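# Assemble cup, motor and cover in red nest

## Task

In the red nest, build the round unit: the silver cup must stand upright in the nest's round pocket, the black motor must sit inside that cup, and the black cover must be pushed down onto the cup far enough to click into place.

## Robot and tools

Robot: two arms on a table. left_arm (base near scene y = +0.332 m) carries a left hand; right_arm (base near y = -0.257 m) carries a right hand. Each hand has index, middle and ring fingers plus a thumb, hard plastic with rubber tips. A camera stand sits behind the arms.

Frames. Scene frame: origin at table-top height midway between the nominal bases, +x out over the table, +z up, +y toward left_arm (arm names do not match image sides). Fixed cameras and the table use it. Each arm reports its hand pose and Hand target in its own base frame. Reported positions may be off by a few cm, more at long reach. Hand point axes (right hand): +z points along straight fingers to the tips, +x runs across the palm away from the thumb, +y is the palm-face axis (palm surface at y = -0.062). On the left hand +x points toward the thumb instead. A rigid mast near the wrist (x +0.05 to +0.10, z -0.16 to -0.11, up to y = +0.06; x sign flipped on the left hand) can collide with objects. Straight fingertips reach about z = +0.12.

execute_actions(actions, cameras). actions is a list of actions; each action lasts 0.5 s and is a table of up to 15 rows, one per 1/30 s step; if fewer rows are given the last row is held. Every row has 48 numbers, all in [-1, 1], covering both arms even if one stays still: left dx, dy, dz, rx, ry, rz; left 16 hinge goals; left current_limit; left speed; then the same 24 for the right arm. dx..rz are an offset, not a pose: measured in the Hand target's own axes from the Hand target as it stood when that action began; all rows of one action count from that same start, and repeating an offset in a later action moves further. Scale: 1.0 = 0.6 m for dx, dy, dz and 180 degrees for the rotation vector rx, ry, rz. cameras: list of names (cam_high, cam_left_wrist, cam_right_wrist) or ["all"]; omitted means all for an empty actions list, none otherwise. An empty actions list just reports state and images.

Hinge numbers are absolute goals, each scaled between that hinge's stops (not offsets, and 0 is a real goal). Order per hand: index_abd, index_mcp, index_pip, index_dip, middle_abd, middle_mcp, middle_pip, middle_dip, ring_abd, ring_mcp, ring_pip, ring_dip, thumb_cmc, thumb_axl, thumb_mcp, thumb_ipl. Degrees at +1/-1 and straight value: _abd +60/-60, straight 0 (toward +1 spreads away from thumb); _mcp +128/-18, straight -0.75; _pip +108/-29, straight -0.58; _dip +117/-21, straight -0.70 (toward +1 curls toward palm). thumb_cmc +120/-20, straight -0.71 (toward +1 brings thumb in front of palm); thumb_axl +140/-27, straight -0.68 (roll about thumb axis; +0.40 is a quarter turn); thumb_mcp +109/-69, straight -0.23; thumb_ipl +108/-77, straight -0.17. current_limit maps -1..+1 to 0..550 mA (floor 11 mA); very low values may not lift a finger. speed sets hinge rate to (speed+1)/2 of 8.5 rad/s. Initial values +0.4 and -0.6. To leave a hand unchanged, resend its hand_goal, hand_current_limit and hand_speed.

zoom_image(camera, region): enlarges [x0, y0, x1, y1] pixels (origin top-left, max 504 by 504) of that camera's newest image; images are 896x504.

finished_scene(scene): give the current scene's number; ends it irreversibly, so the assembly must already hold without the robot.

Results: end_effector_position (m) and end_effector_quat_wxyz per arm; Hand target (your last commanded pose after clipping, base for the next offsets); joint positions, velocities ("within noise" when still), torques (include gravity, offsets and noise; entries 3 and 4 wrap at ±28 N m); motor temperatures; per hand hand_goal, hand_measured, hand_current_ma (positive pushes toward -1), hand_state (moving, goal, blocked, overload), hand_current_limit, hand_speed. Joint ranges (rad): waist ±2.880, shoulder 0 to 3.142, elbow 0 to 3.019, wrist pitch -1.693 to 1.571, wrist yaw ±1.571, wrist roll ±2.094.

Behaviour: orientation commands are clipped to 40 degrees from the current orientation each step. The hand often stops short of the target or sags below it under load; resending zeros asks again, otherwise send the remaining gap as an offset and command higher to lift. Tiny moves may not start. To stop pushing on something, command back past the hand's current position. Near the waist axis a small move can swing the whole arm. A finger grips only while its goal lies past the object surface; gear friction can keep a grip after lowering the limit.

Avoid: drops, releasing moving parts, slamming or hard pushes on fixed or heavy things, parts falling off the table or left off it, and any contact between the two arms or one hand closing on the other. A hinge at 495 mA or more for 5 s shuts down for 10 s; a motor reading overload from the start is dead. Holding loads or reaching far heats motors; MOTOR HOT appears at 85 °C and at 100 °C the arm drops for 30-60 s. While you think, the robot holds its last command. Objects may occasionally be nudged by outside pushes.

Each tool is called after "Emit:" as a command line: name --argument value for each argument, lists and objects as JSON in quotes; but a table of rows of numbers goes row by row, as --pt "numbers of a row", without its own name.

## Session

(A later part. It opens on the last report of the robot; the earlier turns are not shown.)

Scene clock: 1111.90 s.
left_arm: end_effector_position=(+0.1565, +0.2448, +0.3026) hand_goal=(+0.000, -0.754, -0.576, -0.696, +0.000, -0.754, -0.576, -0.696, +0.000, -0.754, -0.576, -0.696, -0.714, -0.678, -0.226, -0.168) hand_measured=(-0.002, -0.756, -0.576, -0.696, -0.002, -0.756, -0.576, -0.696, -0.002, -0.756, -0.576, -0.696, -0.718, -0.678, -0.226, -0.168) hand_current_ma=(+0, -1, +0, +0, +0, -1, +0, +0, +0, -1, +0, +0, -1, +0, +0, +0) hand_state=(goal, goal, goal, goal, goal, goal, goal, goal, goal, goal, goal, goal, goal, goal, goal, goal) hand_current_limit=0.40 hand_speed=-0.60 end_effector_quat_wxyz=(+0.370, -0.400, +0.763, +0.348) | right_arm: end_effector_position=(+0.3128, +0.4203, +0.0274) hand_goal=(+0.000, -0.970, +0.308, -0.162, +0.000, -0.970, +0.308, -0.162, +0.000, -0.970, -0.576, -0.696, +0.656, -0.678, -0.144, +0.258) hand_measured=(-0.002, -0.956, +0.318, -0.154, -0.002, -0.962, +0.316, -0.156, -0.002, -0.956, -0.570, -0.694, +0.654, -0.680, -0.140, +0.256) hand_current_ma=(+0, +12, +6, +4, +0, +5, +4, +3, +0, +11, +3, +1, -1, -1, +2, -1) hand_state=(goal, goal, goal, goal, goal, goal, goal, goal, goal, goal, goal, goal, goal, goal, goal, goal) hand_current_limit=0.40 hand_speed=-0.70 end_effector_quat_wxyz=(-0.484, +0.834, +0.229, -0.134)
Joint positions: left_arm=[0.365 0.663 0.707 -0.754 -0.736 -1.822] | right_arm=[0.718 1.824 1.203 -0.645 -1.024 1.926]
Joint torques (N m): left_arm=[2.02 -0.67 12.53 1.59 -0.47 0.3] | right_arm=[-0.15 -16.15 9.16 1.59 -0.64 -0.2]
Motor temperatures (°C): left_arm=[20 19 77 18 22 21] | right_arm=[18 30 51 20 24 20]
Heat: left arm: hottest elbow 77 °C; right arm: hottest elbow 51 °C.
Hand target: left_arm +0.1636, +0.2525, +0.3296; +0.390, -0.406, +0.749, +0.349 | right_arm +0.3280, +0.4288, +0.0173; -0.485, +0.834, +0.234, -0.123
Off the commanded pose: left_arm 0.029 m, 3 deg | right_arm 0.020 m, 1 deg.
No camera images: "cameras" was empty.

Emit:
execute_actions --actions '[[[0,0,0,0,0,0,0,-0.754,-0.576,-0.696,0,-0.754,-0.576,-0.696,0,-0.754,-0.576,-0.696,-0.714,-0.678,-0.226,-0.168,0.4,-0.6,0.0161,-0.0631,-0.0241,0,0,0,0,-0.97,0.308,-0.161,0,-0.97,0.308,-0.161,0,-0.97,-0.576,-0.696,0.657,-0.678,-0.143,0.258,0.3,-0.8]],[[0,0,0,0,0,0,0,-0.754,-0.576,-0.696,0,-0.754,-0.576,-0.696,0,-0.754,-0.576,-0.696,-0.714,-0.678,-0.226,-0.168,0.4,-0.6,0,0,0,0,0,0,0,-0.97,0.308,-0.161,0,-0.97,0.308,-0.161,0,-0.97,-0.576,-0.696,0.657,-0.678,-0.143,0.258,0.4,-0.7]]]' --cameras '["cam_right_wrist","cam_high"]'

Emit:
zoom_image --camera "cam_high" --region '[320, 140, 430, 240]'

Scene clock: 1117.73 s.
left_arm: end_effector_position=(+0.1565, +0.2448, +0.3026) hand_goal=(+0.000, -0.754, -0.576, -0.696, +0.000, -0.754, -0.576, -0.696, +0.000, -0.754, -0.576, -0.696, -0.714, -0.678, -0.226, -0.168) hand_measured=(-0.002, -0.756, -0.576, -0.696, -0.002, -0.756, -0.576, -0.696, -0.002, -0.756, -0.576, -0.696, -0.718, -0.678, -0.226, -0.168) hand_current_ma=(+0, -1, +0, +0, +0, -1, +0, +0, +0, -1, +0, +0, -1, +0, +0, +0) hand_state=(goal, goal, goal, goal, goal, goal, goal, goal, goal, goal, goal, goal, goal, goal, goal, goal) hand_current_limit=0.40 hand_speed=-0.60 end_effector_quat_wxyz=(+0.370, -0.400, +0.763, +0.348) | right_arm: end_effector_position=(+0.3222, +0.4270, +0.0439) hand_goal=(+0.000, -0.970, +0.308, -0.162, +0.000, -0.970, +0.308, -0.162, +0.000, -0.970, -0.576, -0.696, +0.656, -0.678, -0.144, +0.258) hand_measured=(-0.002, -0.956, +0.312, -0.160, -0.002, -0.962, +0.312, -0.160, -0.002, -0.956, -0.570, -0.694, +0.654, -0.680, -0.140, +0.256) hand_current_ma=(+0, +12, +1, +1, +0, +5, +1, +1, +0, +11, +3, +1, -1, -1, +2, -1) hand_state=(goal, goal, goal, goal, goal, goal, goal, goal, goal, goal, goal, goal, goal, goal, goal, goal) hand_current_limit=0.40 hand_speed=-0.70 end_effector_quat_wxyz=(-0.481, +0.836, +0.227, -0.133)
Joint positions: left_arm=[0.365 0.663 0.707 -0.754 -0.736 -1.822] | right_arm=[0.718 1.824 1.257 -0.701 -1.017 1.928]
Joint torques (N m): left_arm=[2.02 -0.62 12.53 1.58 -0.47 0.3] | right_arm=[0.73 -19.78 10.35 0.39 -0.83 -0.08]
Motor temperatures (°C): left_arm=[20 19 77 18 22 21] | right_arm=[18 30 52 20 24 20]
Heat: left arm: hottest elbow 77 °C; right arm: hottest elbow 52 °C.
Hand target: left_arm +0.1636, +0.2525, +0.3296; +0.390, -0.406, +0.749, +0.349 | right_arm +0.3325, +0.4389, +0.0576; -0.485, +0.834, +0.234, -0.123
Off the commanded pose: left_arm 0.029 m, 3 deg | right_arm 0.021 m, 1 deg.
Images, in order (width x height): cam_high 896x504, cam_right_wrist 896x504.

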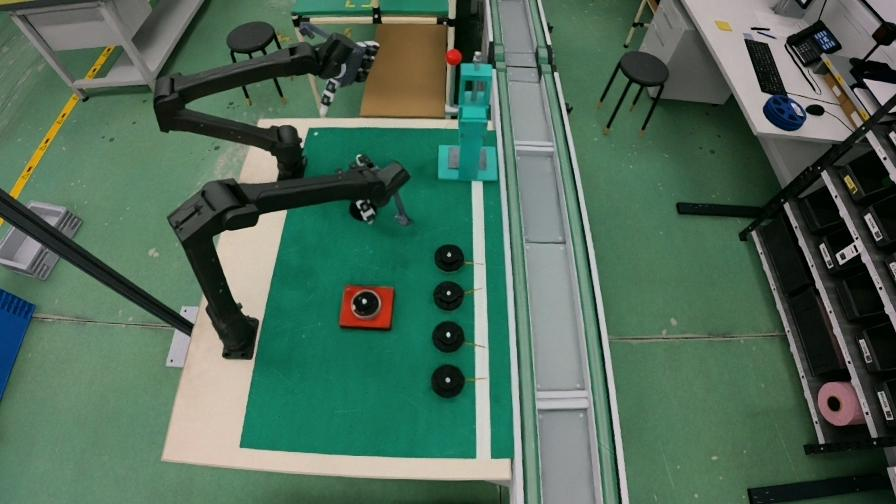

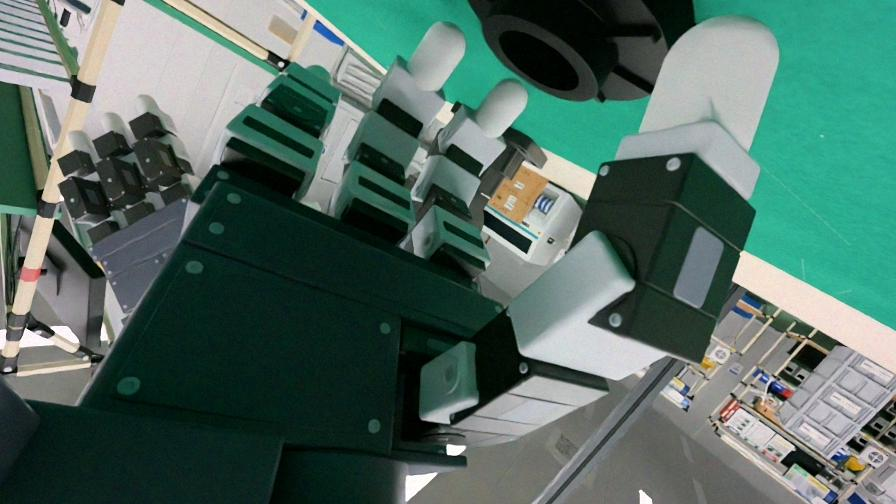

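Scaled by 4.582 from the camera's 896x504 image, which has a finer 1280x720 frame.

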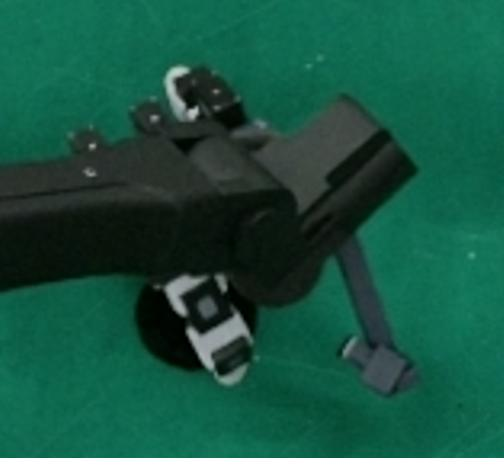

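Emit:
execute_actions --actions '[[[0,0,0,0,0,0,0,-0.754,-0.576,-0.696,0,-0.754,-0.576,-0.696,0,-0.754,-0.576,-0.696,-0.714,-0.678,-0.226,-0.168,0.4,-0.6,0.001,0.0433,0.0251,0,0,0,0,-0.97,0.308,-0.161,0,-0.97,0.308,-0.161,0,-0.97,-0.576,-0.696,0.657,-0.678,-0.143,0.258,0.3,-0.8]],[[0,0,0,0,0,0,0,-0.754,-0.576,-0.696,0,-0.754,-0.576,-0.696,0,-0.754,-0.576,-0.696,-0.714,-0.678,-0.226,-0.168,0.4,-0.6,0,0,0,0,0,0,0,-0.97,0.308,-0.161,0,-0.97,0.308,-0.161,0,-0.97,-0.576,-0.696,0.657,-0.678,-0.143,0.258,0.4,-0.7]]]' --cameras '["cam_right_wrist"]'

Scene clock: 1125.97 s.
left_arm: end_effector_position=(+0.1565, +0.2448, +0.3026) hand_goal=(+0.000, -0.754, -0.576, -0.696, +0.000, -0.754, -0.576, -0.696, +0.000, -0.754, -0.576, -0.696, -0.714, -0.678, -0.226, -0.168) hand_measured=(-0.002, -0.756, -0.576, -0.696, -0.002, -0.756, -0.576, -0.696, -0.002, -0.756, -0.576, -0.696, -0.718, -0.678, -0.226, -0.168) hand_current_ma=(+0, -1, +0, +0, +0, -1, +0, +0, +0, -1, +0, +0, -1, +0, +0, +0) hand_state=(goal, goal, goal, goal, goal, goal, goal, goal, goal, goal, goal, goal, goal, goal, goal, goal) hand_current_limit=0.40 hand_speed=-0.60 end_effector_quat_wxyz=(+0.370, -0.400, +0.763, +0.348) | right_arm: end_effector_position=(+0.3264, +0.4307, +0.0289) hand_goal=(+0.000, -0.970, +0.308, -0.162, +0.000, -0.970, +0.308, -0.162, +0.000, -0.970, -0.576, -0.696, +0.656, -0.678, -0.144, +0.258) hand_measured=(-0.002, -0.956, +0.314, -0.158, -0.002, -0.962, +0.312, -0.160, -0.002, -0.956, -0.570, -0.694, +0.654, -0.680, -0.140, +0.256) hand_current_ma=(+0, +10, +2, +1, +0, +5, +1, +1, +0, +11, +3, +1, -1, -1, +2, -1) hand_state=(goal, goal, goal, goal, goal, goal, goal, goal, goal, goal, goal, goal, goal, goal, goal, goal) hand_current_limit=0.40 hand_speed=-0.70 end_effector_quat_wxyz=(-0.482, +0.836, +0.228, -0.131)
Joint positions: left_arm=[0.365 0.663 0.707 -0.754 -0.736 -1.822] | right_arm=[0.718 1.855 1.257 -0.664 -1.017 1.929]
Joint torques (N m): left_arm=[2.08 -0.56 12.53 1.59 -0.47 0.31] | right_arm=[0.62 -18.78 8.51 1.42 -0.82 -0.09]
Motor temperatures (°C): left_arm=[20 19 77 18 22 21] | right_arm=[18 31 54 20 24 20]
Heat: left arm: hottest elbow 77 °C; right arm: hottest elbow 54 °C.
Hand target: left_arm +0.1636, +0.2525, +0.3296; +0.390, -0.406, +0.749, +0.349 | right_arm +0.3336, +0.4396, +0.0277; -0.485, +0.834, +0.234, -0.123
Off the commanded pose: left_arm 0.029 m, 3 deg | right_arm 0.011 m, 1 deg.
Images, in order (width x height): cam_right_wrist 896x504.

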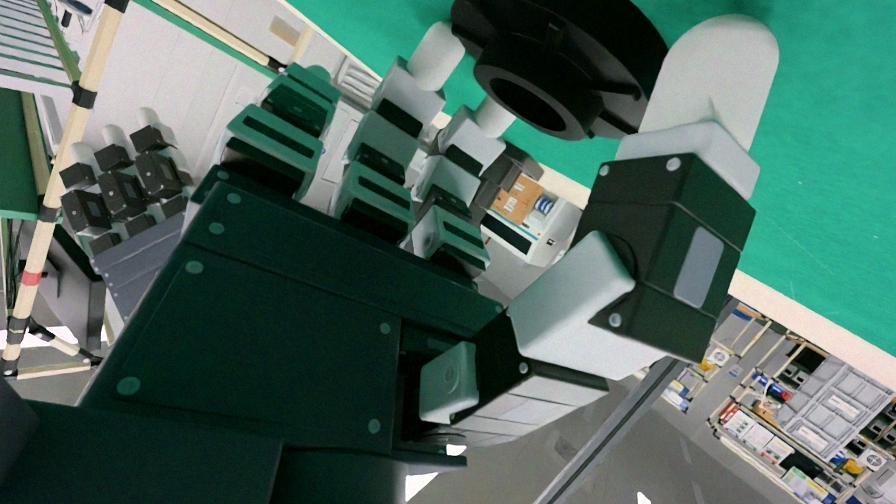

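Emit:
execute_actions --actions '[[[0,0,0,0,0,0,0,-0.754,-0.576,-0.696,0,-0.754,-0.576,-0.696,0,-0.754,-0.576,-0.696,-0.714,-0.678,-0.226,-0.168,0.4,-0.6,0,0,0,0,0,0,0,-0.95,0.52,-0.24,0,-0.95,0.52,-0.24,0,-0.97,-0.576,-0.696,0.657,-0.678,-0.04,0.258,0.1,-0.8]],[[0,0,0,0,0,0,0,-0.754,-0.576,-0.696,0,-0.754,-0.576,-0.696,0,-0.754,-0.576,-0.696,-0.714,-0.678,-0.226,-0.168,0.4,-0.6,0,0,0,0,0,0,0,-0.95,0.52,-0.24,0,-0.95,0.52,-0.24,0,-0.97,-0.576,-0.696,0.657,-0.678,-0.04,0.258,0.1,-0.8]]]' --cameras '[]'

Emit:
execute_actions --actions '[[[0,0,0,0,0,0,0,-0.754,-0.576,-0.696,0,-0.754,-0.576,-0.696,0,-0.754,-0.576,-0.696,-0.714,-0.678,-0.226,-0.168,0.4,-0.6,0,0,0,0,0,0,0,-0.92,0.59,-0.24,0,-0.92,0.59,-0.24,0,-0.97,-0.576,-0.696,0.657,-0.678,0.03,0.27,0.1,-0.8]],[[0,0,0,0,0,0,0,-0.754,-0.576,-0.696,0,-0.754,-0.576,-0.696,0,-0.754,-0.576,-0.696,-0.714,-0.678,-0.226,-0.168,0.4,-0.6,0,0,0,0,0,0,0,-0.92,0.59,-0.24,0,-0.92,0.59,-0.24,0,-0.97,-0.576,-0.696,0.657,-0.678,0.03,0.27,0.1,-0.8]]]' --cameras '["cam_right_wrist"]'

Scene clock: 1135.33 s.
left_arm: end_effector_position=(+0.1565, +0.2448, +0.3026) hand_goal=(+0.000, -0.754, -0.576, -0.696, +0.000, -0.754, -0.576, -0.696, +0.000, -0.754, -0.576, -0.696, -0.714, -0.678, -0.226, -0.168) hand_measured=(-0.002, -0.756, -0.576, -0.696, -0.002, -0.756, -0.576, -0.696, -0.002, -0.756, -0.576, -0.696, -0.718, -0.678, -0.226, -0.168) hand_current_ma=(+0, -1, +0, +0, +0, -1, +0, +0, +0, -1, +0, +0, -1, +0, +0, +0) hand_state=(goal, goal, goal, goal, goal, goal, goal, goal, goal, goal, goal, goal, goal, goal, goal, goal) hand_current_limit=0.40 hand_speed=-0.60 end_effector_quat_wxyz=(+0.370, -0.400, +0.763, +0.348) | right_arm: end_effector_position=(+0.3261, +0.4322, +0.0290) hand_goal=(+0.000, -0.950, +0.520, -0.240, +0.000, -0.950, +0.520, -0.240, +0.000, -0.970, -0.576, -0.696, +0.656, -0.678, -0.040, +0.258) hand_measured=(-0.002, -0.952, +0.494, -0.244, -0.002, -0.946, +0.514, -0.238, -0.002, -0.956, -0.570, -0.694, +0.654, -0.680, -0.046, +0.256) hand_current_ma=(+0, -1, -27, -1, +0, +2, -2, +0, +0, +11, +3, +1, +0, -1, -4, -1) hand_state=(goal, goal, blocked, goal, goal, goal, goal, goal, goal, goal, goal, goal, goal, goal, goal, goal) hand_current_limit=0.10 hand_speed=-0.80 end_effector_quat_wxyz=(-0.483, +0.835, +0.230, -0.130)
Joint positions: left_arm=[0.365 0.663 0.707 -0.754 -0.736 -1.822] | right_arm=[0.721 1.855 1.257 -0.659 -1.017 1.929]
Joint torques (N m): left_arm=[2.14 -0.56 12.53 1.58 -0.47 0.31] | right_arm=[0.56 -18.84 8.51 1.25 -0.8 -0.1]
Motor temperatures (°C): left_arm=[20 19 77 18 22 21] | right_arm=[18 32 54 20 24 20]
Heat: left arm: hottest elbow 77 °C; right arm: hottest elbow 54 °C.
Hand target: left_arm +0.1636, +0.2525, +0.3296; +0.390, -0.406, +0.749, +0.349 | right_arm +0.3335, +0.4396, +0.0277; -0.485, +0.834, +0.234, -0.123
Off the commanded pose: left_arm 0.029 m, 3 deg | right_arm 0.011 m, 1 deg.
No camera images: "cameras" was empty.

Scene clock: 1136.53 s.
left_arm: end_effector_position=(+0.1565, +0.2448, +0.3026) hand_goal=(+0.000, -0.754, -0.576, -0.696, +0.000, -0.754, -0.576, -0.696, +0.000, -0.754, -0.576, -0.696, -0.714, -0.678, -0.226, -0.168) hand_measured=(-0.002, -0.756, -0.576, -0.696, -0.002, -0.756, -0.576, -0.696, -0.002, -0.756, -0.576, -0.696, -0.718, -0.678, -0.226, -0.168) hand_current_ma=(+0, -1, +0, +0, +0, -1, +0, +0, +0, -1, +0, +0, -1, +0, +0, +0) hand_state=(goal, goal, goal, goal, goal, goal, goal, goal, goal, goal, goal, goal, goal, goal, goal, goal) hand_current_limit=0.40 hand_speed=-0.60 end_effector_quat_wxyz=(+0.370, -0.400, +0.763, +0.348) | right_arm: end_effector_position=(+0.3261, +0.4322, +0.0290) hand_goal=(+0.000, -0.920, +0.590, -0.240, +0.000, -0.920, +0.590, -0.240, +0.000, -0.970, -0.576, -0.696, +0.656, -0.678, +0.030, +0.270) hand_measured=(-0.002, -0.950, +0.520, -0.254, +0.000, -0.942, +0.540, -0.250, -0.002, -0.956, -0.570, -0.694, +0.654, -0.680, -0.046, +0.252) hand_current_ma=(+0, -39, -136, -10, +0, -23, -80, -6, +0, +11, +3, +1, -1, -1, -230, -24) hand_state=(goal, blocked, blocked, goal, goal, blocked, blocked, goal, goal, goal, goal, goal, goal, goal, blocked, goal) hand_current_limit=0.10 hand_speed=-0.80 end_effector_quat_wxyz=(-0.483, +0.835, +0.230, -0.130)
Joint positions: left_arm=[0.365 0.663 0.707 -0.754 -0.736 -1.822] | right_arm=[0.721 1.855 1.257 -0.659 -1.017 1.929]
Joint torques (N m): left_arm=[2.02 -0.67 12.52 1.58 -0.46 0.31] | right_arm=[0.56 -18.84 8.53 1.24 -0.8 -0.1]
Motor temperatures (°C): left_arm=[20 19 77 18 22 21] | right_arm=[18 32 54 20 24 20]
Heat: left arm: hottest elbow 77 °C; right arm: hottest elbow 54 °C.
Hand target: left_arm +0.1636, +0.2525, +0.3296; +0.390, -0.406, +0.749, +0.349 | right_arm +0.3335, +0.4396, +0.0277; -0.485, +0.834, +0.234, -0.123
Off the commanded pose: left_arm 0.029 m, 3 deg | right_arm 0.011 m, 1 deg.
Images, in order (width x height): cam_right_wrist 896x504.

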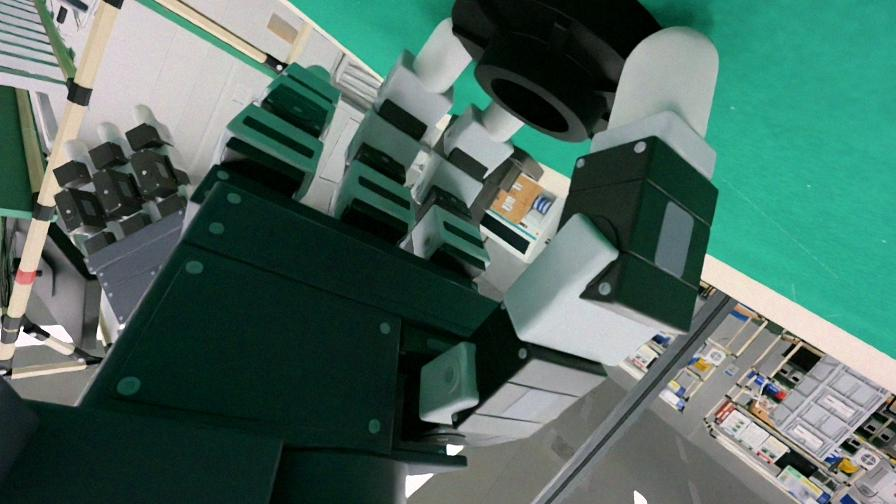

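Emit:
execute_actions --actions '[[[0,0,0,0,0,0,0,-0.754,-0.576,-0.696,0,-0.754,-0.576,-0.696,0,-0.754,-0.576,-0.696,-0.714,-0.678,-0.226,-0.168,0.4,-0.6,0,0,0,0,0,0,0,-0.88,0.66,-0.22,0,-0.88,0.66,-0.22,0,-0.97,-0.576,-0.696,0.657,-0.678,0.1,0.28,0.2,-0.8]],[[0,0,0,0,0,0,0,-0.754,-0.576,-0.696,0,-0.754,-0.576,-0.696,0,-0.754,-0.576,-0.696,-0.714,-0.678,-0.226,-0.168,0.4,-0.6,-0.0017,-0.0577,-0.0335,0,0,0,0,-0.88,0.66,-0.22,0,-0.88,0.66,-0.22,0,-0.97,-0.576,-0.696,0.657,-0.678,0.1,0.28,0.2,-0.8]],[[0,0,0,0,0,0,0,-0.754,-0.576,-0.696,0,-0.754,-0.576,-0.696,0,-0.754,-0.576,-0.696,-0.714,-0.678,-0.226,-0.168,0.4,-0.6,-0.0017,-0.0577,-0.0335,0,0,0,0,-0.88,0.66,-0.22,0,-0.88,0.66,-0.22,0,-0.97,-0.576,-0.696,0.657,-0.678,0.1,0.28,0.2,-0.8]]]' --cameras '["cam_right_wrist"]'

Scene clock: 1149.53 s.
left_arm: end_effector_position=(+0.1565, +0.2448, +0.3026) hand_goal=(+0.000, -0.754, -0.576, -0.696, +0.000, -0.754, -0.576, -0.696, +0.000, -0.754, -0.576, -0.696, -0.714, -0.678, -0.226, -0.168) hand_measured=(-0.002, -0.756, -0.576, -0.696, -0.002, -0.756, -0.576, -0.696, -0.002, -0.756, -0.576, -0.696, -0.718, -0.678, -0.226, -0.168) hand_current_ma=(+0, -1, +0, +0, +0, -1, +0, +0, +0, -1, +0, +0, -1, +0, +0, +0) hand_state=(goal, goal, goal, goal, goal, goal, goal, goal, goal, goal, goal, goal, goal, goal, goal, goal) hand_current_limit=0.40 hand_speed=-0.60 end_effector_quat_wxyz=(+0.370, -0.400, +0.763, +0.348) | right_arm: end_effector_position=(+0.3209, +0.4269, +0.0890) hand_goal=(+0.000, -0.880, +0.660, -0.220, +0.000, -0.880, +0.660, -0.220, +0.000, -0.970, -0.576, -0.696, +0.656, -0.678, +0.100, +0.280) hand_measured=(-0.002, -0.950, +0.552, -0.254, +0.002, -0.942, +0.576, -0.250, -0.002, -0.956, -0.570, -0.694, +0.650, -0.680, -0.046, +0.236) hand_current_ma=(+0, -148, -264, -43, +0, -121, -178, -33, +0, +11, +3, +1, -3, -1, -330, -102) hand_state=(goal, blocked, blocked, blocked, goal, blocked, blocked, blocked, goal, goal, goal, goal, goal, goal, blocked, blocked) hand_current_limit=0.20 hand_speed=-0.80 end_effector_quat_wxyz=(-0.478, +0.838, +0.226, -0.135)
Joint positions: left_arm=[0.365 0.663 0.707 -0.754 -0.736 -1.822] | right_arm=[0.721 1.767 1.311 -0.817 -1.014 1.93]
Joint torques (N m): left_arm=[2.08 -0.67 12.52 1.58 -0.46 0.3] | right_arm=[0.62 -20.25 10.73 0.31 -0.95 -0.07]
Motor temperatures (°C): left_arm=[20 19 77 18 22 21] | right_arm=[18 33 54 20 23 20]
Heat: left arm: hottest elbow 77 °C; right arm: hottest elbow 54 °C.
Hand target: left_arm +0.1636, +0.2525, +0.3296; +0.390, -0.406, +0.749, +0.349 | right_arm +0.3303, +0.4374, +0.1075; -0.484, +0.834, +0.234, -0.123
Off the commanded pose: left_arm 0.029 m, 3 deg | right_arm 0.023 m, 2 deg.
Images, in order (width x height): cam_right_wrist 896x504.

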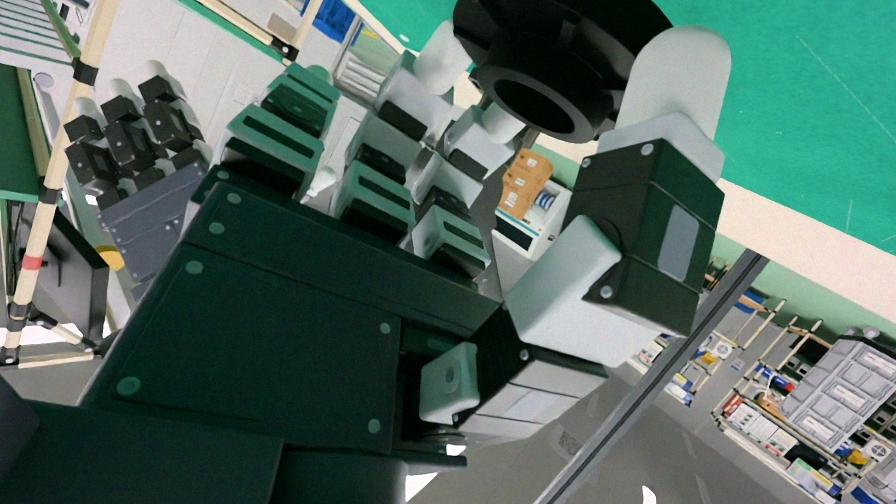

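Emit:
execute_actions --actions '[[[0,0,0,0,0,0,0,-0.754,-0.576,-0.696,0,-0.754,-0.576,-0.696,0,-0.754,-0.576,-0.696,-0.714,-0.678,-0.226,-0.168,0.4,-0.6,-0.0025,-0.0866,-0.0502,0,0,0,0,-0.88,0.66,-0.22,0,-0.88,0.66,-0.22,0,-0.97,-0.576,-0.696,0.657,-0.678,0.1,0.28,0.2,-0.8]],[[0,0,0,0,0,0,0,-0.754,-0.576,-0.696,0,-0.754,-0.576,-0.696,0,-0.754,-0.576,-0.696,-0.714,-0.678,-0.226,-0.168,0.4,-0.6,-0.0285,0.1072,-0.1856,-0.0019,0.0641,0.0372,0,-0.88,0.66,-0.22,0,-0.88,0.66,-0.22,0,-0.97,-0.576,-0.696,0.657,-0.678,0.1,0.28,0.2,-0.8]],[[0,0,0,0,0,0,0,-0.754,-0.576,-0.696,0,-0.754,-0.576,-0.696,0,-0.754,-0.576,-0.696,-0.714,-0.678,-0.226,-0.168,0.4,-0.6,-0.033,0.0978,-0.1695,-0.0019,0.0641,0.0372,0,-0.88,0.66,-0.22,0,-0.88,0.66,-0.22,0,-0.97,-0.576,-0.696,0.657,-0.678,0.1,0.28,0.2,-0.8]],[[0,0,0,0,0,0,0,-0.754,-0.576,-0.696,0,-0.754,-0.576,-0.696,0,-0.754,-0.576,-0.696,-0.714,-0.678,-0.226,-0.168,0.4,-0.6,-0.0378,0.0885,-0.1532,-0.0019,0.0641,0.0372,0,-0.88,0.66,-0.22,0,-0.88,0.66,-0.22,0,-0.97,-0.576,-0.696,0.657,-0.678,0.1,0.28,0.2,-0.8]]]' --cameras '["cam_right_wrist","cam_high"]'

Scene clock: 1166.13 s.
left_arm: end_effector_position=(+0.1565, +0.2448, +0.3026) hand_goal=(+0.000, -0.754, -0.576, -0.696, +0.000, -0.754, -0.576, -0.696, +0.000, -0.754, -0.576, -0.696, -0.714, -0.678, -0.226, -0.168) hand_measured=(-0.002, -0.756, -0.576, -0.696, -0.002, -0.756, -0.576, -0.696, -0.002, -0.756, -0.576, -0.696, -0.718, -0.678, -0.226, -0.168) hand_current_ma=(+0, -1, +0, +0, +0, -1, +0, +0, +0, -1, +0, +0, -1, +0, +0, +0) hand_state=(goal, goal, goal, goal, goal, goal, goal, goal, goal, goal, goal, goal, goal, goal, goal, goal) hand_current_limit=0.40 hand_speed=-0.60 end_effector_quat_wxyz=(+0.370, -0.400, +0.763, +0.348) | right_arm: end_effector_position=(+0.3741, +0.0901, +0.1566) hand_goal=(+0.000, -0.880, +0.660, -0.220, +0.000, -0.880, +0.660, -0.220, +0.000, -0.970, -0.576, -0.696, +0.656, -0.678, +0.100, +0.280) hand_measured=(-0.002, -0.950, +0.554, -0.254, +0.002, -0.942, +0.578, -0.250, -0.002, -0.956, -0.570, -0.694, +0.648, -0.680, -0.046, +0.236) hand_current_ma=(+0, -148, -259, -43, +0, -121, -172, -33, +0, +11, +2, +1, -4, -1, -330, -105) hand_state=(goal, blocked, blocked, blocked, goal, blocked, blocked, blocked, goal, goal, goal, goal, goal, goal, blocked, blocked) hand_current_limit=0.20 hand_speed=-0.80 end_effector_quat_wxyz=(-0.494, +0.865, -0.075, +0.043)
Joint positions: left_arm=[0.365 0.663 0.707 -0.754 -0.736 -1.822] | right_arm=[-0.048 1.342 1.01 -1.031 -1.025 1.812]
Joint torques (N m): left_arm=[2.14 -0.62 12.52 1.59 -0.47 0.31] | right_arm=[0.38 -12.4 9.51 0.2 -1.21 -0.18]
Motor temperatures (°C): left_arm=[20 19 77 18 22 21] | right_arm=[18 33 54 19 24 20]
Heat: left arm: hottest elbow 77 °C; right arm: hottest elbow 54 °C.
Hand target: left_arm +0.1636, +0.2525, +0.3296; +0.390, -0.406, +0.749, +0.349 | right_arm +0.3796, +0.0911, +0.1667; -0.496, +0.864, -0.065, +0.050
Off the commanded pose: left_arm 0.029 m, 3 deg | right_arm 0.012 m, 1 deg.
Images, in order (width x height): cam_high 896x504, cam_right_wrist 896x504.

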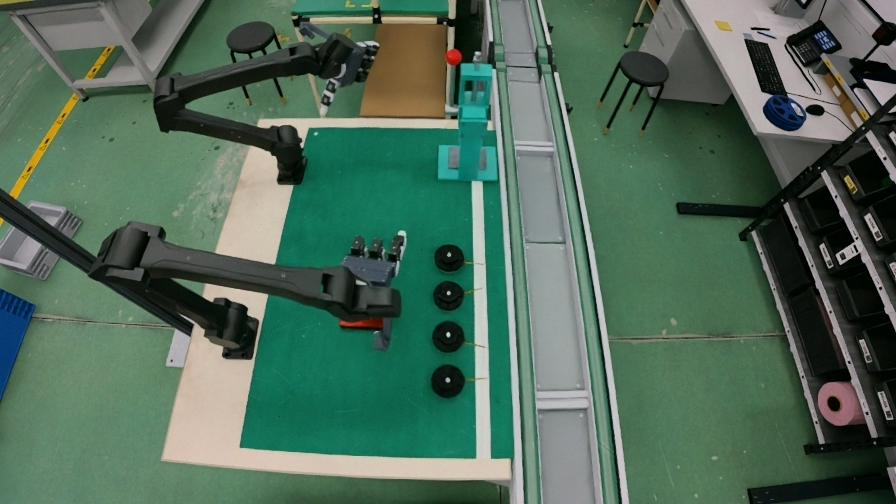

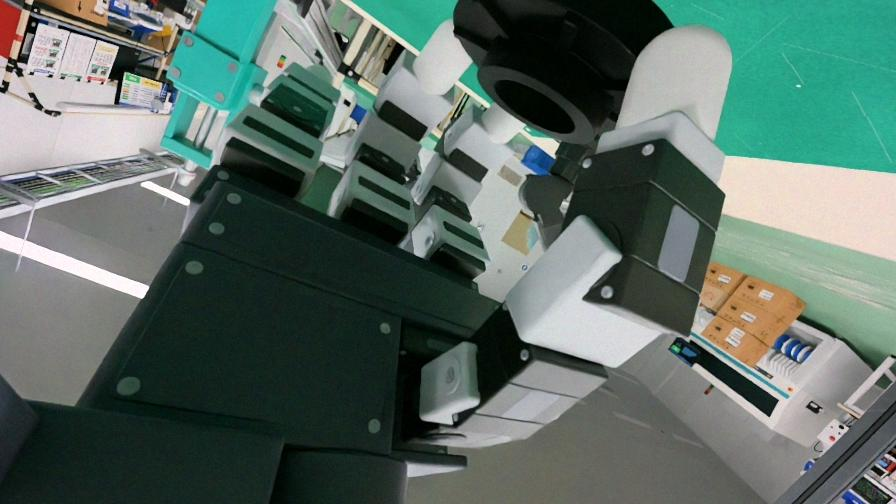

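Emit:
execute_actions --actions '[[[0,0,0,0,0,0,0,-0.754,-0.576,-0.696,0,-0.754,-0.576,-0.696,0,-0.754,-0.576,-0.696,-0.714,-0.678,-0.226,-0.168,0.4,-0.6,-0.0077,0.06,0.0295,0,0,0,0,-0.88,0.66,-0.22,0,-0.88,0.66,-0.22,0,-0.97,-0.576,-0.696,0.657,-0.678,0.1,0.28,0.2,-0.8]],[[0,0,0,0,0,0,0,-0.754,-0.576,-0.696,0,-0.754,-0.576,-0.696,0,-0.754,-0.576,-0.696,-0.714,-0.678,-0.226,-0.168,0.4,-0.6,-0.0079,0.0439,0.024,0,0,0,0,-0.88,0.66,-0.22,0,-0.88,0.66,-0.22,0,-0.97,-0.576,-0.696,0.657,-0.678,0.1,0.28,0.2,-0.8]],[[0,0,0,0,0,0,0,-0.754,-0.576,-0.696,0,-0.754,-0.576,-0.696,0,-0.754,-0.576,-0.696,-0.714,-0.678,-0.226,-0.168,0.4,-0.6,0,0,0,0,0,0,0,-0.88,0.66,-0.22,0,-0.88,0.66,-0.22,0,-0.97,-0.576,-0.696,0.657,-0.678,0.1,0.28,0.2,-0.8]]]' --cameras '["cam_right_wrist"]'

Scene clock: 1176.27 s.
left_arm: end_effector_position=(+0.1565, +0.2448, +0.3026) hand_goal=(+0.000, -0.754, -0.576, -0.696, +0.000, -0.754, -0.576, -0.696, +0.000, -0.754, -0.576, -0.696, -0.714, -0.678, -0.226, -0.168) hand_measured=(-0.002, -0.756, -0.576, -0.696, -0.002, -0.756, -0.576, -0.696, -0.002, -0.756, -0.576, -0.696, -0.718, -0.678, -0.226, -0.168) hand_current_ma=(+0, -1, +0, +0, +0, -1, +0, +0, +0, -1, +0, +0, -1, +0, +0, +0) hand_state=(goal, goal, goal, goal, goal, goal, goal, goal, goal, goal, goal, goal, goal, goal, goal, goal) hand_current_limit=0.40 hand_speed=-0.60 end_effector_quat_wxyz=(+0.370, -0.400, +0.763, +0.348) | right_arm: end_effector_position=(+0.3643, +0.0908, +0.0965) hand_goal=(+0.000, -0.880, +0.660, -0.220, +0.000, -0.880, +0.660, -0.220, +0.000, -0.970, -0.576, -0.696, +0.656, -0.678, +0.100, +0.280) hand_measured=(-0.002, -0.950, +0.554, -0.254, +0.002, -0.942, +0.578, -0.250, -0.002, -0.956, -0.570, -0.694, +0.648, -0.680, -0.046, +0.236) hand_current_ma=(+0, -148, -259, -43, +0, -121, -172, -33, +0, +11, +2, +1, -4, -1, -330, -105) hand_state=(goal, blocked, blocked, blocked, goal, blocked, blocked, blocked, goal, goal, goal, goal, goal, goal, blocked, blocked) hand_current_limit=0.20 hand_speed=-0.80 end_effector_quat_wxyz=(-0.495, +0.865, -0.069, +0.041)
Joint positions: left_arm=[0.365 0.663 0.707 -0.754 -0.736 -1.822] | right_arm=[-0.048 1.391 0.886 -0.872 -1.029 1.791]
Joint torques (N m): left_arm=[2.08 -0.67 12.52 1.58 -0.47 0.3] | right_arm=[-0.21 -11.4 7.73 1.16 -1.13 -0.15]
Motor temperatures (°C): left_arm=[20 19 77 18 22 21] | right_arm=[18 32 56 19 24 20]
Heat: left arm: hottest elbow 77 °C; right arm: hottest elbow 56 °C.
Hand target: left_arm +0.1636, +0.2525, +0.3296; +0.390, -0.406, +0.749, +0.349 | right_arm +0.3713, +0.0888, +0.0965; -0.496, +0.864, -0.065, +0.050
Off the commanded pose: left_arm 0.029 m, 3 deg | right_arm 0.007 m, 1 deg.
Images, in order (width x height): cam_right_wrist 896x504.

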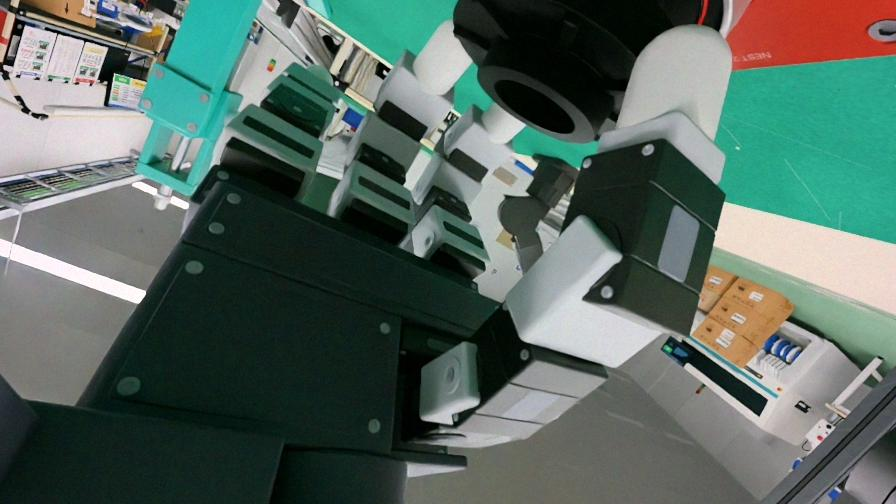

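Emit:
execute_actions --actions '[[[0,0,0,0,0,0,0,-0.754,-0.576,-0.696,0,-0.754,-0.576,-0.696,0,-0.754,-0.576,-0.696,-0.714,-0.678,-0.226,-0.168,0.4,-0.6,0.0036,0.0289,0,0,0,0,0,-0.88,0.66,-0.22,0,-0.88,0.66,-0.22,0,-0.97,-0.576,-0.696,0.657,-0.678,0.1,0.28,0.2,-0.8]],[[0,0,0,0,0,0,0,-0.754,-0.576,-0.696,0,-0.754,-0.576,-0.696,0,-0.754,-0.576,-0.696,-0.714,-0.678,-0.226,-0.168,0.4,-0.6,0,0,0,0,0,0,0,-0.88,0.66,-0.22,0,-0.88,0.66,-0.22,0,-0.97,-0.576,-0.696,0.657,-0.678,0.1,0.28,0.2,-0.8]]]' --cameras '["cam_right_wrist","cam_high"]'

Emit:
zoom_image --camera "cam_right_wrist" --region '[440, 0, 896, 256]'

Emit:
zoom_image --camera "cam_high" --region '[310, 240, 430, 360]'

Scene clock: 1183.70 s.
left_arm: end_effector_position=(+0.1565, +0.2448, +0.3026) hand_goal=(+0.000, -0.754, -0.576, -0.696, +0.000, -0.754, -0.576, -0.696, +0.000, -0.754, -0.576, -0.696, -0.714, -0.678, -0.226, -0.168) hand_measured=(-0.002, -0.756, -0.576, -0.696, -0.002, -0.756, -0.576, -0.696, -0.002, -0.756, -0.576, -0.696, -0.718, -0.678, -0.226, -0.168) hand_current_ma=(+0, -1, +0, +0, +0, -1, +0, +0, +0, -1, +0, +0, -1, +0, +0, +0) hand_state=(goal, goal, goal, goal, goal, goal, goal, goal, goal, goal, goal, goal, goal, goal, goal, goal) hand_current_limit=0.40 hand_speed=-0.60 end_effector_quat_wxyz=(+0.370, -0.400, +0.763, +0.348) | right_arm: end_effector_position=(+0.3658, +0.0829, +0.0837) hand_goal=(+0.000, -0.880, +0.660, -0.220, +0.000, -0.880, +0.660, -0.220, +0.000, -0.970, -0.576, -0.696, +0.656, -0.678, +0.100, +0.280) hand_measured=(-0.002, -0.950, +0.554, -0.254, +0.002, -0.942, +0.578, -0.250, -0.002, -0.956, -0.570, -0.694, +0.648, -0.680, -0.046, +0.236) hand_current_ma=(+0, -148, -256, -43, +0, -121, -172, -33, +0, +11, +2, +1, -4, -1, -330, -105) hand_state=(goal, blocked, blocked, blocked, goal, blocked, blocked, blocked, goal, goal, goal, goal, goal, goal, blocked, blocked) hand_current_limit=0.20 hand_speed=-0.80 end_effector_quat_wxyz=(-0.495, +0.865, -0.069, +0.042)
Joint positions: left_arm=[0.365 0.663 0.707 -0.754 -0.736 -1.822] | right_arm=[-0.069 1.42 0.878 -0.868 -1.032 1.752]
Joint torques (N m): left_arm=[2.02 -0.67 12.52 1.59 -0.47 0.3] | right_arm=[-0.5 -11.4 7.45 1.07 -1.16 -0.19]
Motor temperatures (°C): left_arm=[20 19 78 18 22 21] | right_arm=[18 32 55 19 24 20]
Heat: left arm: hottest elbow 78 °C; right arm: hottest elbow 55 °C.
Hand target: left_arm +0.1636, +0.2525, +0.3296; +0.390, -0.406, +0.749, +0.349 | right_arm +0.3722, +0.0798, +0.0816; -0.496, +0.864, -0.066, +0.050
Off the commanded pose: left_arm 0.029 m, 3 deg | right_arm 0.007 m, 1 deg.
Images, in order (width x height): cam_high 896x504, cam_right_wrist 896x504.

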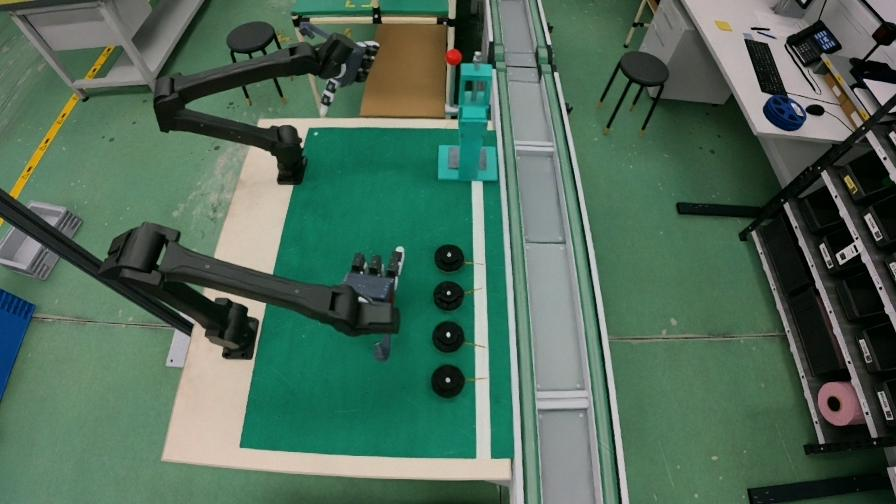

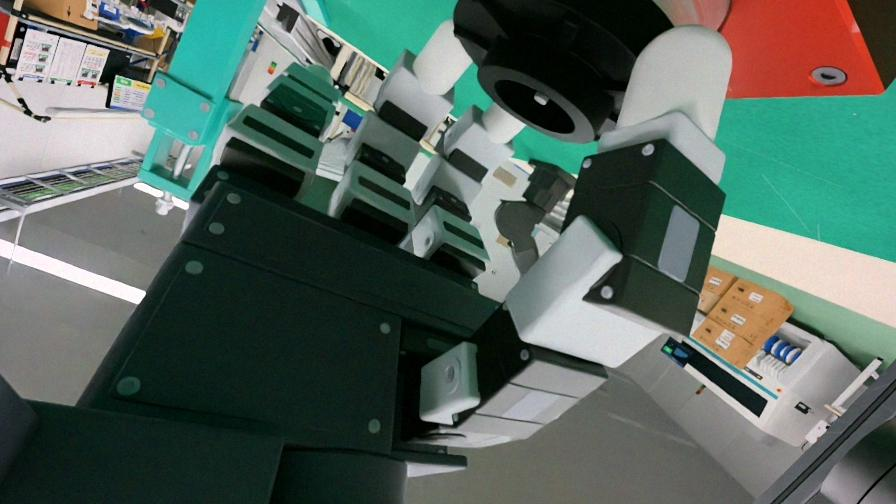

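Scaled by 1.105 from the camera's 896x504 image, which has a finer 1280x720 frame.

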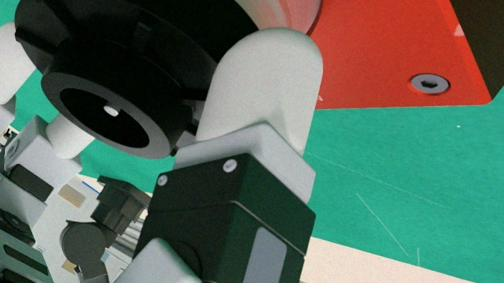

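Scaled by 4.200 from the camera's 896x504 image, which has a finer 1280x720 frame.

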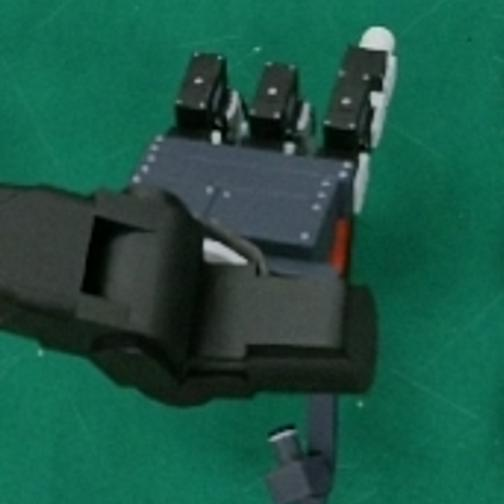

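Emit:
zoom_image --camera "cam_right_wrist" --region '[450, 20, 650, 160]'

Scaled by 2.520 from the camera's 896x504 image, which has a finer 1280x720 frame.

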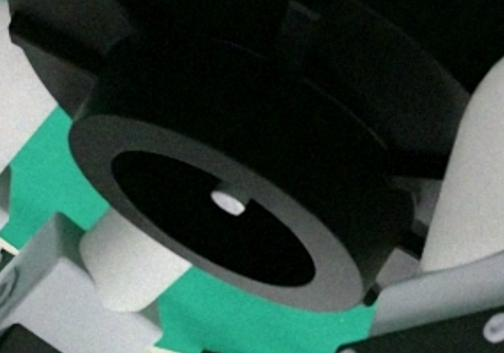

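Emit:
execute_actions --actions '[[[0,0,0,0,0,0,0,-0.754,-0.576,-0.696,0,-0.754,-0.576,-0.696,0,-0.754,-0.576,-0.696,-0.714,-0.678,-0.226,-0.168,0.4,-0.6,-0.0032,0.0005,0.0192,0,0,0,0,-0.88,0.66,-0.22,0,-0.88,0.66,-0.22,0,-0.97,-0.576,-0.696,0.657,-0.678,0.1,0.28,0.2,-0.8]],[[0,0,0,0,0,0,0,-0.754,-0.576,-0.696,0,-0.754,-0.576,-0.696,0,-0.754,-0.576,-0.696,-0.714,-0.678,-0.226,-0.168,0.4,-0.6,0,0,0,0,0,0,0,-0.88,0.66,-0.22,0,-0.88,0.66,-0.22,0,-0.97,-0.576,-0.696,0.657,-0.678,0.1,0.28,0.2,-0.8]]]' --cameras '["cam_right_wrist"]'

Emit:
zoom_image --camera "cam_right_wrist" --region '[450, 20, 650, 160]'

Scene clock: 1209.73 s.
left_arm: end_effector_position=(+0.1565, +0.2448, +0.3026) hand_goal=(+0.000, -0.754, -0.576, -0.696, +0.000, -0.754, -0.576, -0.696, +0.000, -0.754, -0.576, -0.696, -0.714, -0.678, -0.226, -0.168) hand_measured=(-0.002, -0.756, -0.576, -0.696, -0.002, -0.756, -0.576, -0.696, -0.002, -0.756, -0.576, -0.696, -0.718, -0.678, -0.226, -0.168) hand_current_ma=(+0, -1, +0, +0, +0, -1, +0, +0, +0, -1, +0, +0, -1, +0, +0, +0) hand_state=(goal, goal, goal, goal, goal, goal, goal, goal, goal, goal, goal, goal, goal, goal, goal, goal) hand_current_limit=0.40 hand_speed=-0.60 end_effector_quat_wxyz=(+0.370, -0.400, +0.763, +0.348) | right_arm: end_effector_position=(+0.3673, +0.0873, +0.0809) hand_goal=(+0.000, -0.880, +0.660, -0.220, +0.000, -0.880, +0.660, -0.220, +0.000, -0.970, -0.576, -0.696, +0.656, -0.678, +0.100, +0.280) hand_measured=(-0.002, -0.950, +0.574, -0.248, +0.002, -0.936, +0.592, -0.250, -0.002, -0.956, -0.570, -0.694, +0.646, -0.682, -0.058, +0.236) hand_current_ma=(+0, -148, -186, -31, +0, -104, -127, -33, +0, +11, +2, +1, -6, -2, -330, -105) hand_state=(goal, blocked, blocked, blocked, goal, blocked, blocked, blocked, goal, goal, goal, goal, goal, goal, blocked, blocked) hand_current_limit=0.20 hand_speed=-0.80 end_effector_quat_wxyz=(-0.498, +0.862, -0.078, +0.044)
Joint positions: left_arm=[0.365 0.663 0.707 -0.754 -0.736 -1.822] | right_arm=[-0.061 1.42 0.865 -0.815 -1.036 1.805]
Joint torques (N m): left_arm=[2.02 -0.62 12.52 1.59 -0.47 0.31] | right_arm=[1.14 -11.22 6.95 1.44 -0.77 -0.23]
Motor temperatures (°C): left_arm=[20 19 78 18 22 21] | right_arm=[18 31 53 20 25 20]
Heat: left arm: hottest elbow 78 °C; right arm: hottest elbow 53 °C.
Hand target: left_arm +0.1636, +0.2525, +0.3296; +0.390, -0.406, +0.749, +0.349 | right_arm +0.3720, +0.0899, +0.0755; -0.496, +0.864, -0.066, +0.050
Off the commanded pose: left_arm 0.029 m, 3 deg | right_arm 0.008 m, 2 deg.
Images, in order (width x height): cam_right_wrist 896x504.

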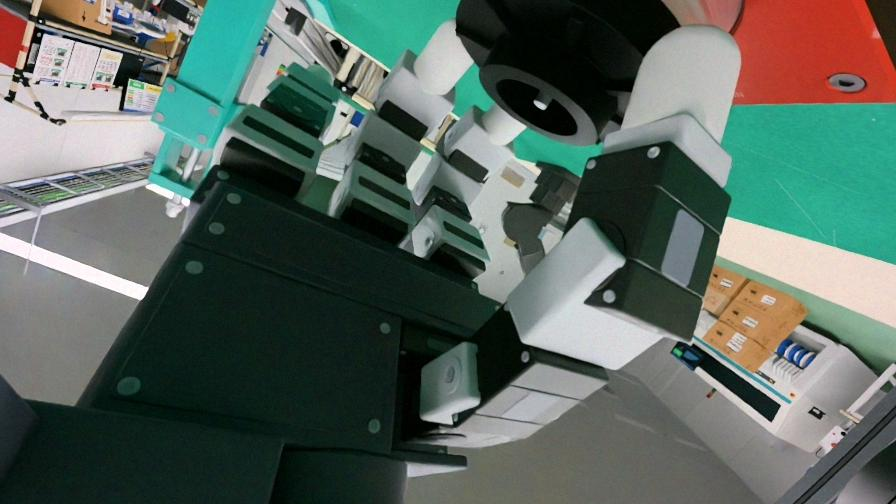

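Scaled by 2.520 from the camera's 896x504 image, which has a finer 1280x720 frame.

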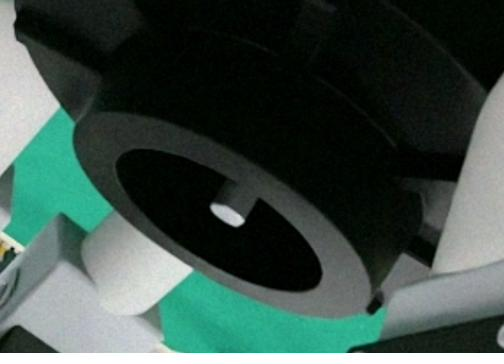

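Emit:
execute_actions --actions '[[[0,0,0,0,0,0,0,-0.754,-0.576,-0.696,0,-0.754,-0.576,-0.696,0,-0.754,-0.576,-0.696,-0.714,-0.678,-0.226,-0.168,0.4,-0.6,-0.001,0.0113,0.0005,0,0,0,0,-0.88,0.66,-0.22,0,-0.88,0.66,-0.22,0,-0.97,-0.576,-0.696,0.657,-0.678,0.1,0.28,0.2,-0.8]],[[0,0,0,0,0,0,0,-0.754,-0.576,-0.696,0,-0.754,-0.576,-0.696,0,-0.754,-0.576,-0.696,-0.714,-0.678,-0.226,-0.168,0.4,-0.6,0,0,0,0,0,0,0,-0.88,0.66,-0.22,0,-0.88,0.66,-0.22,0,-0.97,-0.576,-0.696,0.657,-0.678,0.1,0.28,0.2,-0.8]]]' --cameras '["cam_right_wrist"]'

Emit:
zoom_image --camera "cam_right_wrist" --region '[450, 20, 650, 160]'

Scene clock: 1225.30 s.
left_arm: end_effector_position=(+0.1565, +0.2448, +0.3026) hand_goal=(+0.000, -0.754, -0.576, -0.696, +0.000, -0.754, -0.576, -0.696, +0.000, -0.754, -0.576, -0.696, -0.714, -0.678, -0.226, -0.168) hand_measured=(-0.002, -0.756, -0.576, -0.696, -0.002, -0.756, -0.576, -0.696, -0.002, -0.756, -0.576, -0.696, -0.718, -0.678, -0.226, -0.168) hand_current_ma=(+0, -1, +0, +0, +0, -1, +0, +0, +0, -1, +0, +0, -1, +0, +0, +0) hand_state=(goal, goal, goal, goal, goal, goal, goal, goal, goal, goal, goal, goal, goal, goal, goal, goal) hand_current_limit=0.40 hand_speed=-0.60 end_effector_quat_wxyz=(+0.370, -0.400, +0.763, +0.348) | right_arm: end_effector_position=(+0.3672, +0.0877, +0.0802) hand_goal=(+0.000, -0.880, +0.660, -0.220, +0.000, -0.880, +0.660, -0.220, +0.000, -0.970, -0.576, -0.696, +0.656, -0.678, +0.100, +0.280) hand_measured=(-0.002, -0.950, +0.574, -0.248, +0.002, -0.936, +0.592, -0.250, -0.002, -0.956, -0.570, -0.694, +0.646, -0.682, -0.058, +0.236) hand_current_ma=(+0, -148, -186, -31, +0, -104, -127, -33, +0, +11, +2, +1, -6, -2, -330, -105) hand_state=(goal, blocked, blocked, blocked, goal, blocked, blocked, blocked, goal, goal, goal, goal, goal, goal, blocked, blocked) hand_current_limit=0.20 hand_speed=-0.80 end_effector_quat_wxyz=(-0.499, +0.862, -0.077, +0.045)
Joint positions: left_arm=[0.365 0.663 0.707 -0.754 -0.736 -1.822] | right_arm=[-0.06 1.42 0.862 -0.811 -1.036 1.805]
Joint torques (N m): left_arm=[2.08 -0.67 12.53 1.59 -0.47 0.31] | right_arm=[0.44 -10.29 6.5 1.52 -0.83 -0.36]
Motor temperatures (°C): left_arm=[20 19 78 18 22 21] | right_arm=[18 31 52 20 24 20]
Heat: left arm: hottest elbow 78 °C; right arm: hottest elbow 52 °C.
Hand target: left_arm +0.1636, +0.2525, +0.3296; +0.390, -0.406, +0.749, +0.349 | right_arm +0.3710, +0.0867, +0.0694; -0.496, +0.864, -0.066, +0.050
Off the commanded pose: left_arm 0.029 m, 3 deg | right_arm 0.011 m, 1 deg.
Images, in order (width x height): cam_right_wrist 896x504.

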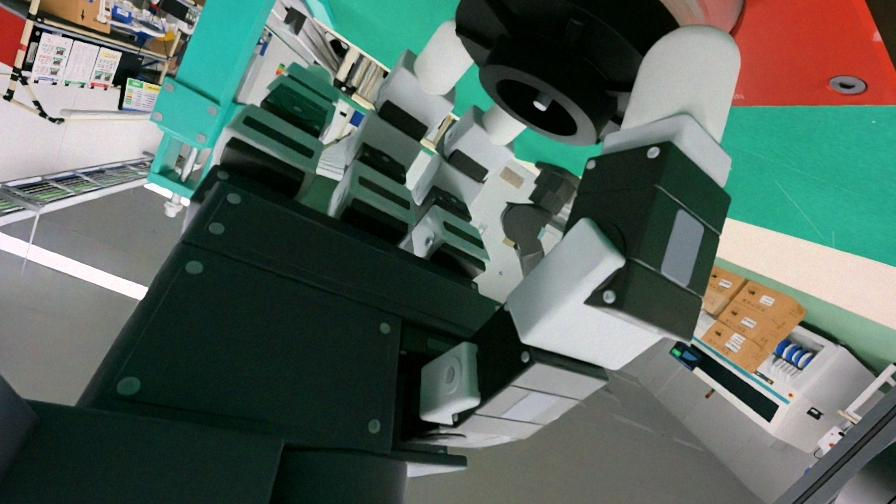

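Scaled by 2.520 from the camera's 896x504 image, which has a finer 1280x720 frame.

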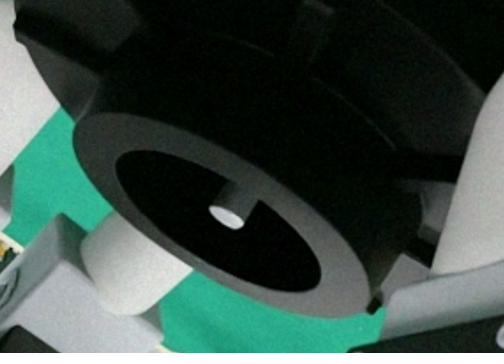

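Emit:
zoom_image --camera "cam_right_wrist" --region '[440, 0, 800, 60]'

Scaled by 1.400 from the camera's 896x504 image, which has a finer 1280x720 frame.

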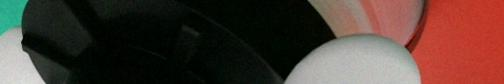

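Emit:
execute_actions --actions '[[[0,0,0,0,0,0,0,-0.754,-0.576,-0.696,0,-0.754,-0.576,-0.696,0,-0.754,-0.576,-0.696,-0.714,-0.678,-0.226,-0.168,0.4,-0.6,-0.0011,-0.036,-0.0209,0,0,0,0,-0.88,0.66,-0.22,0,-0.88,0.66,-0.22,0,-0.97,-0.576,-0.696,0.657,-0.678,0.1,0.28,0.2,-0.8]],[[0,0,0,0,0,0,0,-0.754,-0.576,-0.696,0,-0.754,-0.576,-0.696,0,-0.754,-0.576,-0.696,-0.714,-0.678,-0.226,-0.168,0.4,-0.6,0,0,0,0,0,0,0,-0.88,0.66,-0.22,0,-0.88,0.66,-0.22,0,-0.97,-0.576,-0.696,0.657,-0.678,0.1,0.28,0.2,-0.8]]]' --cameras '["cam_right_wrist"]'

Emit:
zoom_image --camera "cam_right_wrist" --region '[450, 20, 650, 160]'

Scene clock: 1248.00 s.
left_arm: end_effector_position=(+0.1565, +0.2448, +0.3026) hand_goal=(+0.000, -0.754, -0.576, -0.696, +0.000, -0.754, -0.576, -0.696, +0.000, -0.754, -0.576, -0.696, -0.714, -0.678, -0.226, -0.168) hand_measured=(-0.002, -0.756, -0.576, -0.696, -0.002, -0.756, -0.576, -0.696, -0.002, -0.756, -0.576, -0.696, -0.718, -0.678, -0.226, -0.168) hand_current_ma=(+0, -1, +0, +0, +0, -1, +0, +0, +0, -1, +0, +0, -1, +0, +0, +0) hand_state=(goal, goal, goal, goal, goal, goal, goal, goal, goal, goal, goal, goal, goal, goal, goal, goal) hand_current_limit=0.40 hand_speed=-0.60 end_effector_quat_wxyz=(+0.370, -0.400, +0.763, +0.348) | right_arm: end_effector_position=(+0.3626, +0.0871, +0.0801) hand_goal=(+0.000, -0.880, +0.660, -0.220, +0.000, -0.880, +0.660, -0.220, +0.000, -0.970, -0.576, -0.696, +0.656, -0.678, +0.100, +0.280) hand_measured=(-0.002, -0.950, +0.574, -0.248, +0.002, -0.936, +0.592, -0.250, -0.002, -0.956, -0.570, -0.694, +0.650, -0.682, -0.058, +0.236) hand_current_ma=(+0, -148, -186, -31, +0, -104, -127, -33, +0, +11, +2, +1, -3, -1, -330, -105) hand_state=(goal, blocked, blocked, blocked, goal, blocked, blocked, blocked, goal, goal, goal, goal, goal, goal, blocked, blocked) hand_current_limit=0.20 hand_speed=-0.80 end_effector_quat_wxyz=(-0.497, +0.864, -0.072, +0.039)
Joint positions: left_arm=[0.365 0.663 0.707 -0.754 -0.736 -1.822] | right_arm=[-0.06 1.418 0.862 -0.841 -1.035 1.777]
Joint torques (N m): left_arm=[2.08 -0.67 12.53 1.59 -0.47 0.3] | right_arm=[0.5 -13.92 8.84 -0.05 -0.93 -0.1]
Motor temperatures (°C): left_arm=[20 19 78 18 22 21] | right_arm=[18 30 49 20 24 20]
Heat: left arm: hottest elbow 78 °C; right arm: hottest elbow 49 °C.
Hand target: left_arm +0.1636, +0.2525, +0.3296; +0.390, -0.406, +0.749, +0.349 | right_arm +0.3699, +0.0870, +0.0944; -0.496, +0.864, -0.066, +0.050
Off the commanded pose: left_arm 0.029 m, 3 deg | right_arm 0.016 m, 1 deg.
Images, in order (width x height): cam_right_wrist 896x504.

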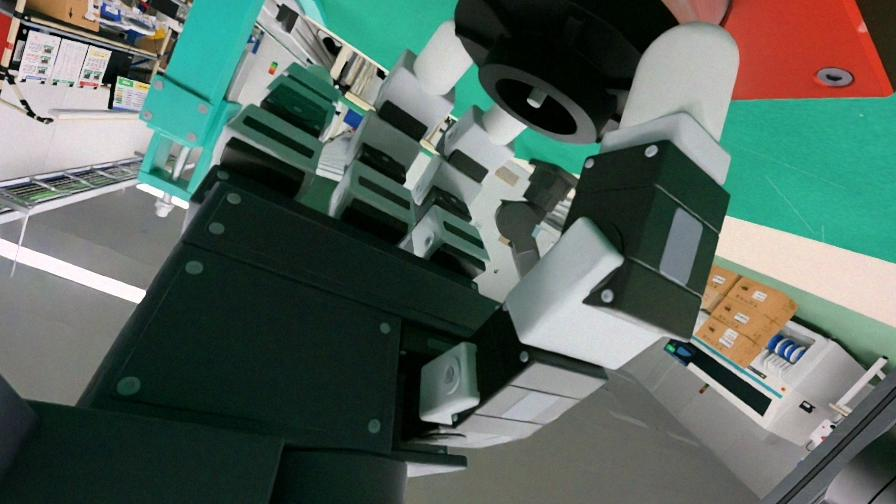

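Scaled by 2.520 from the camera's 896x504 image, which has a finer 1280x720 frame.

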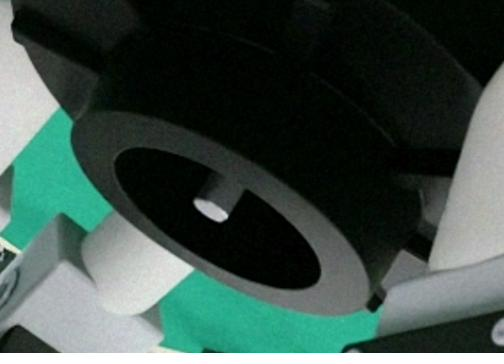

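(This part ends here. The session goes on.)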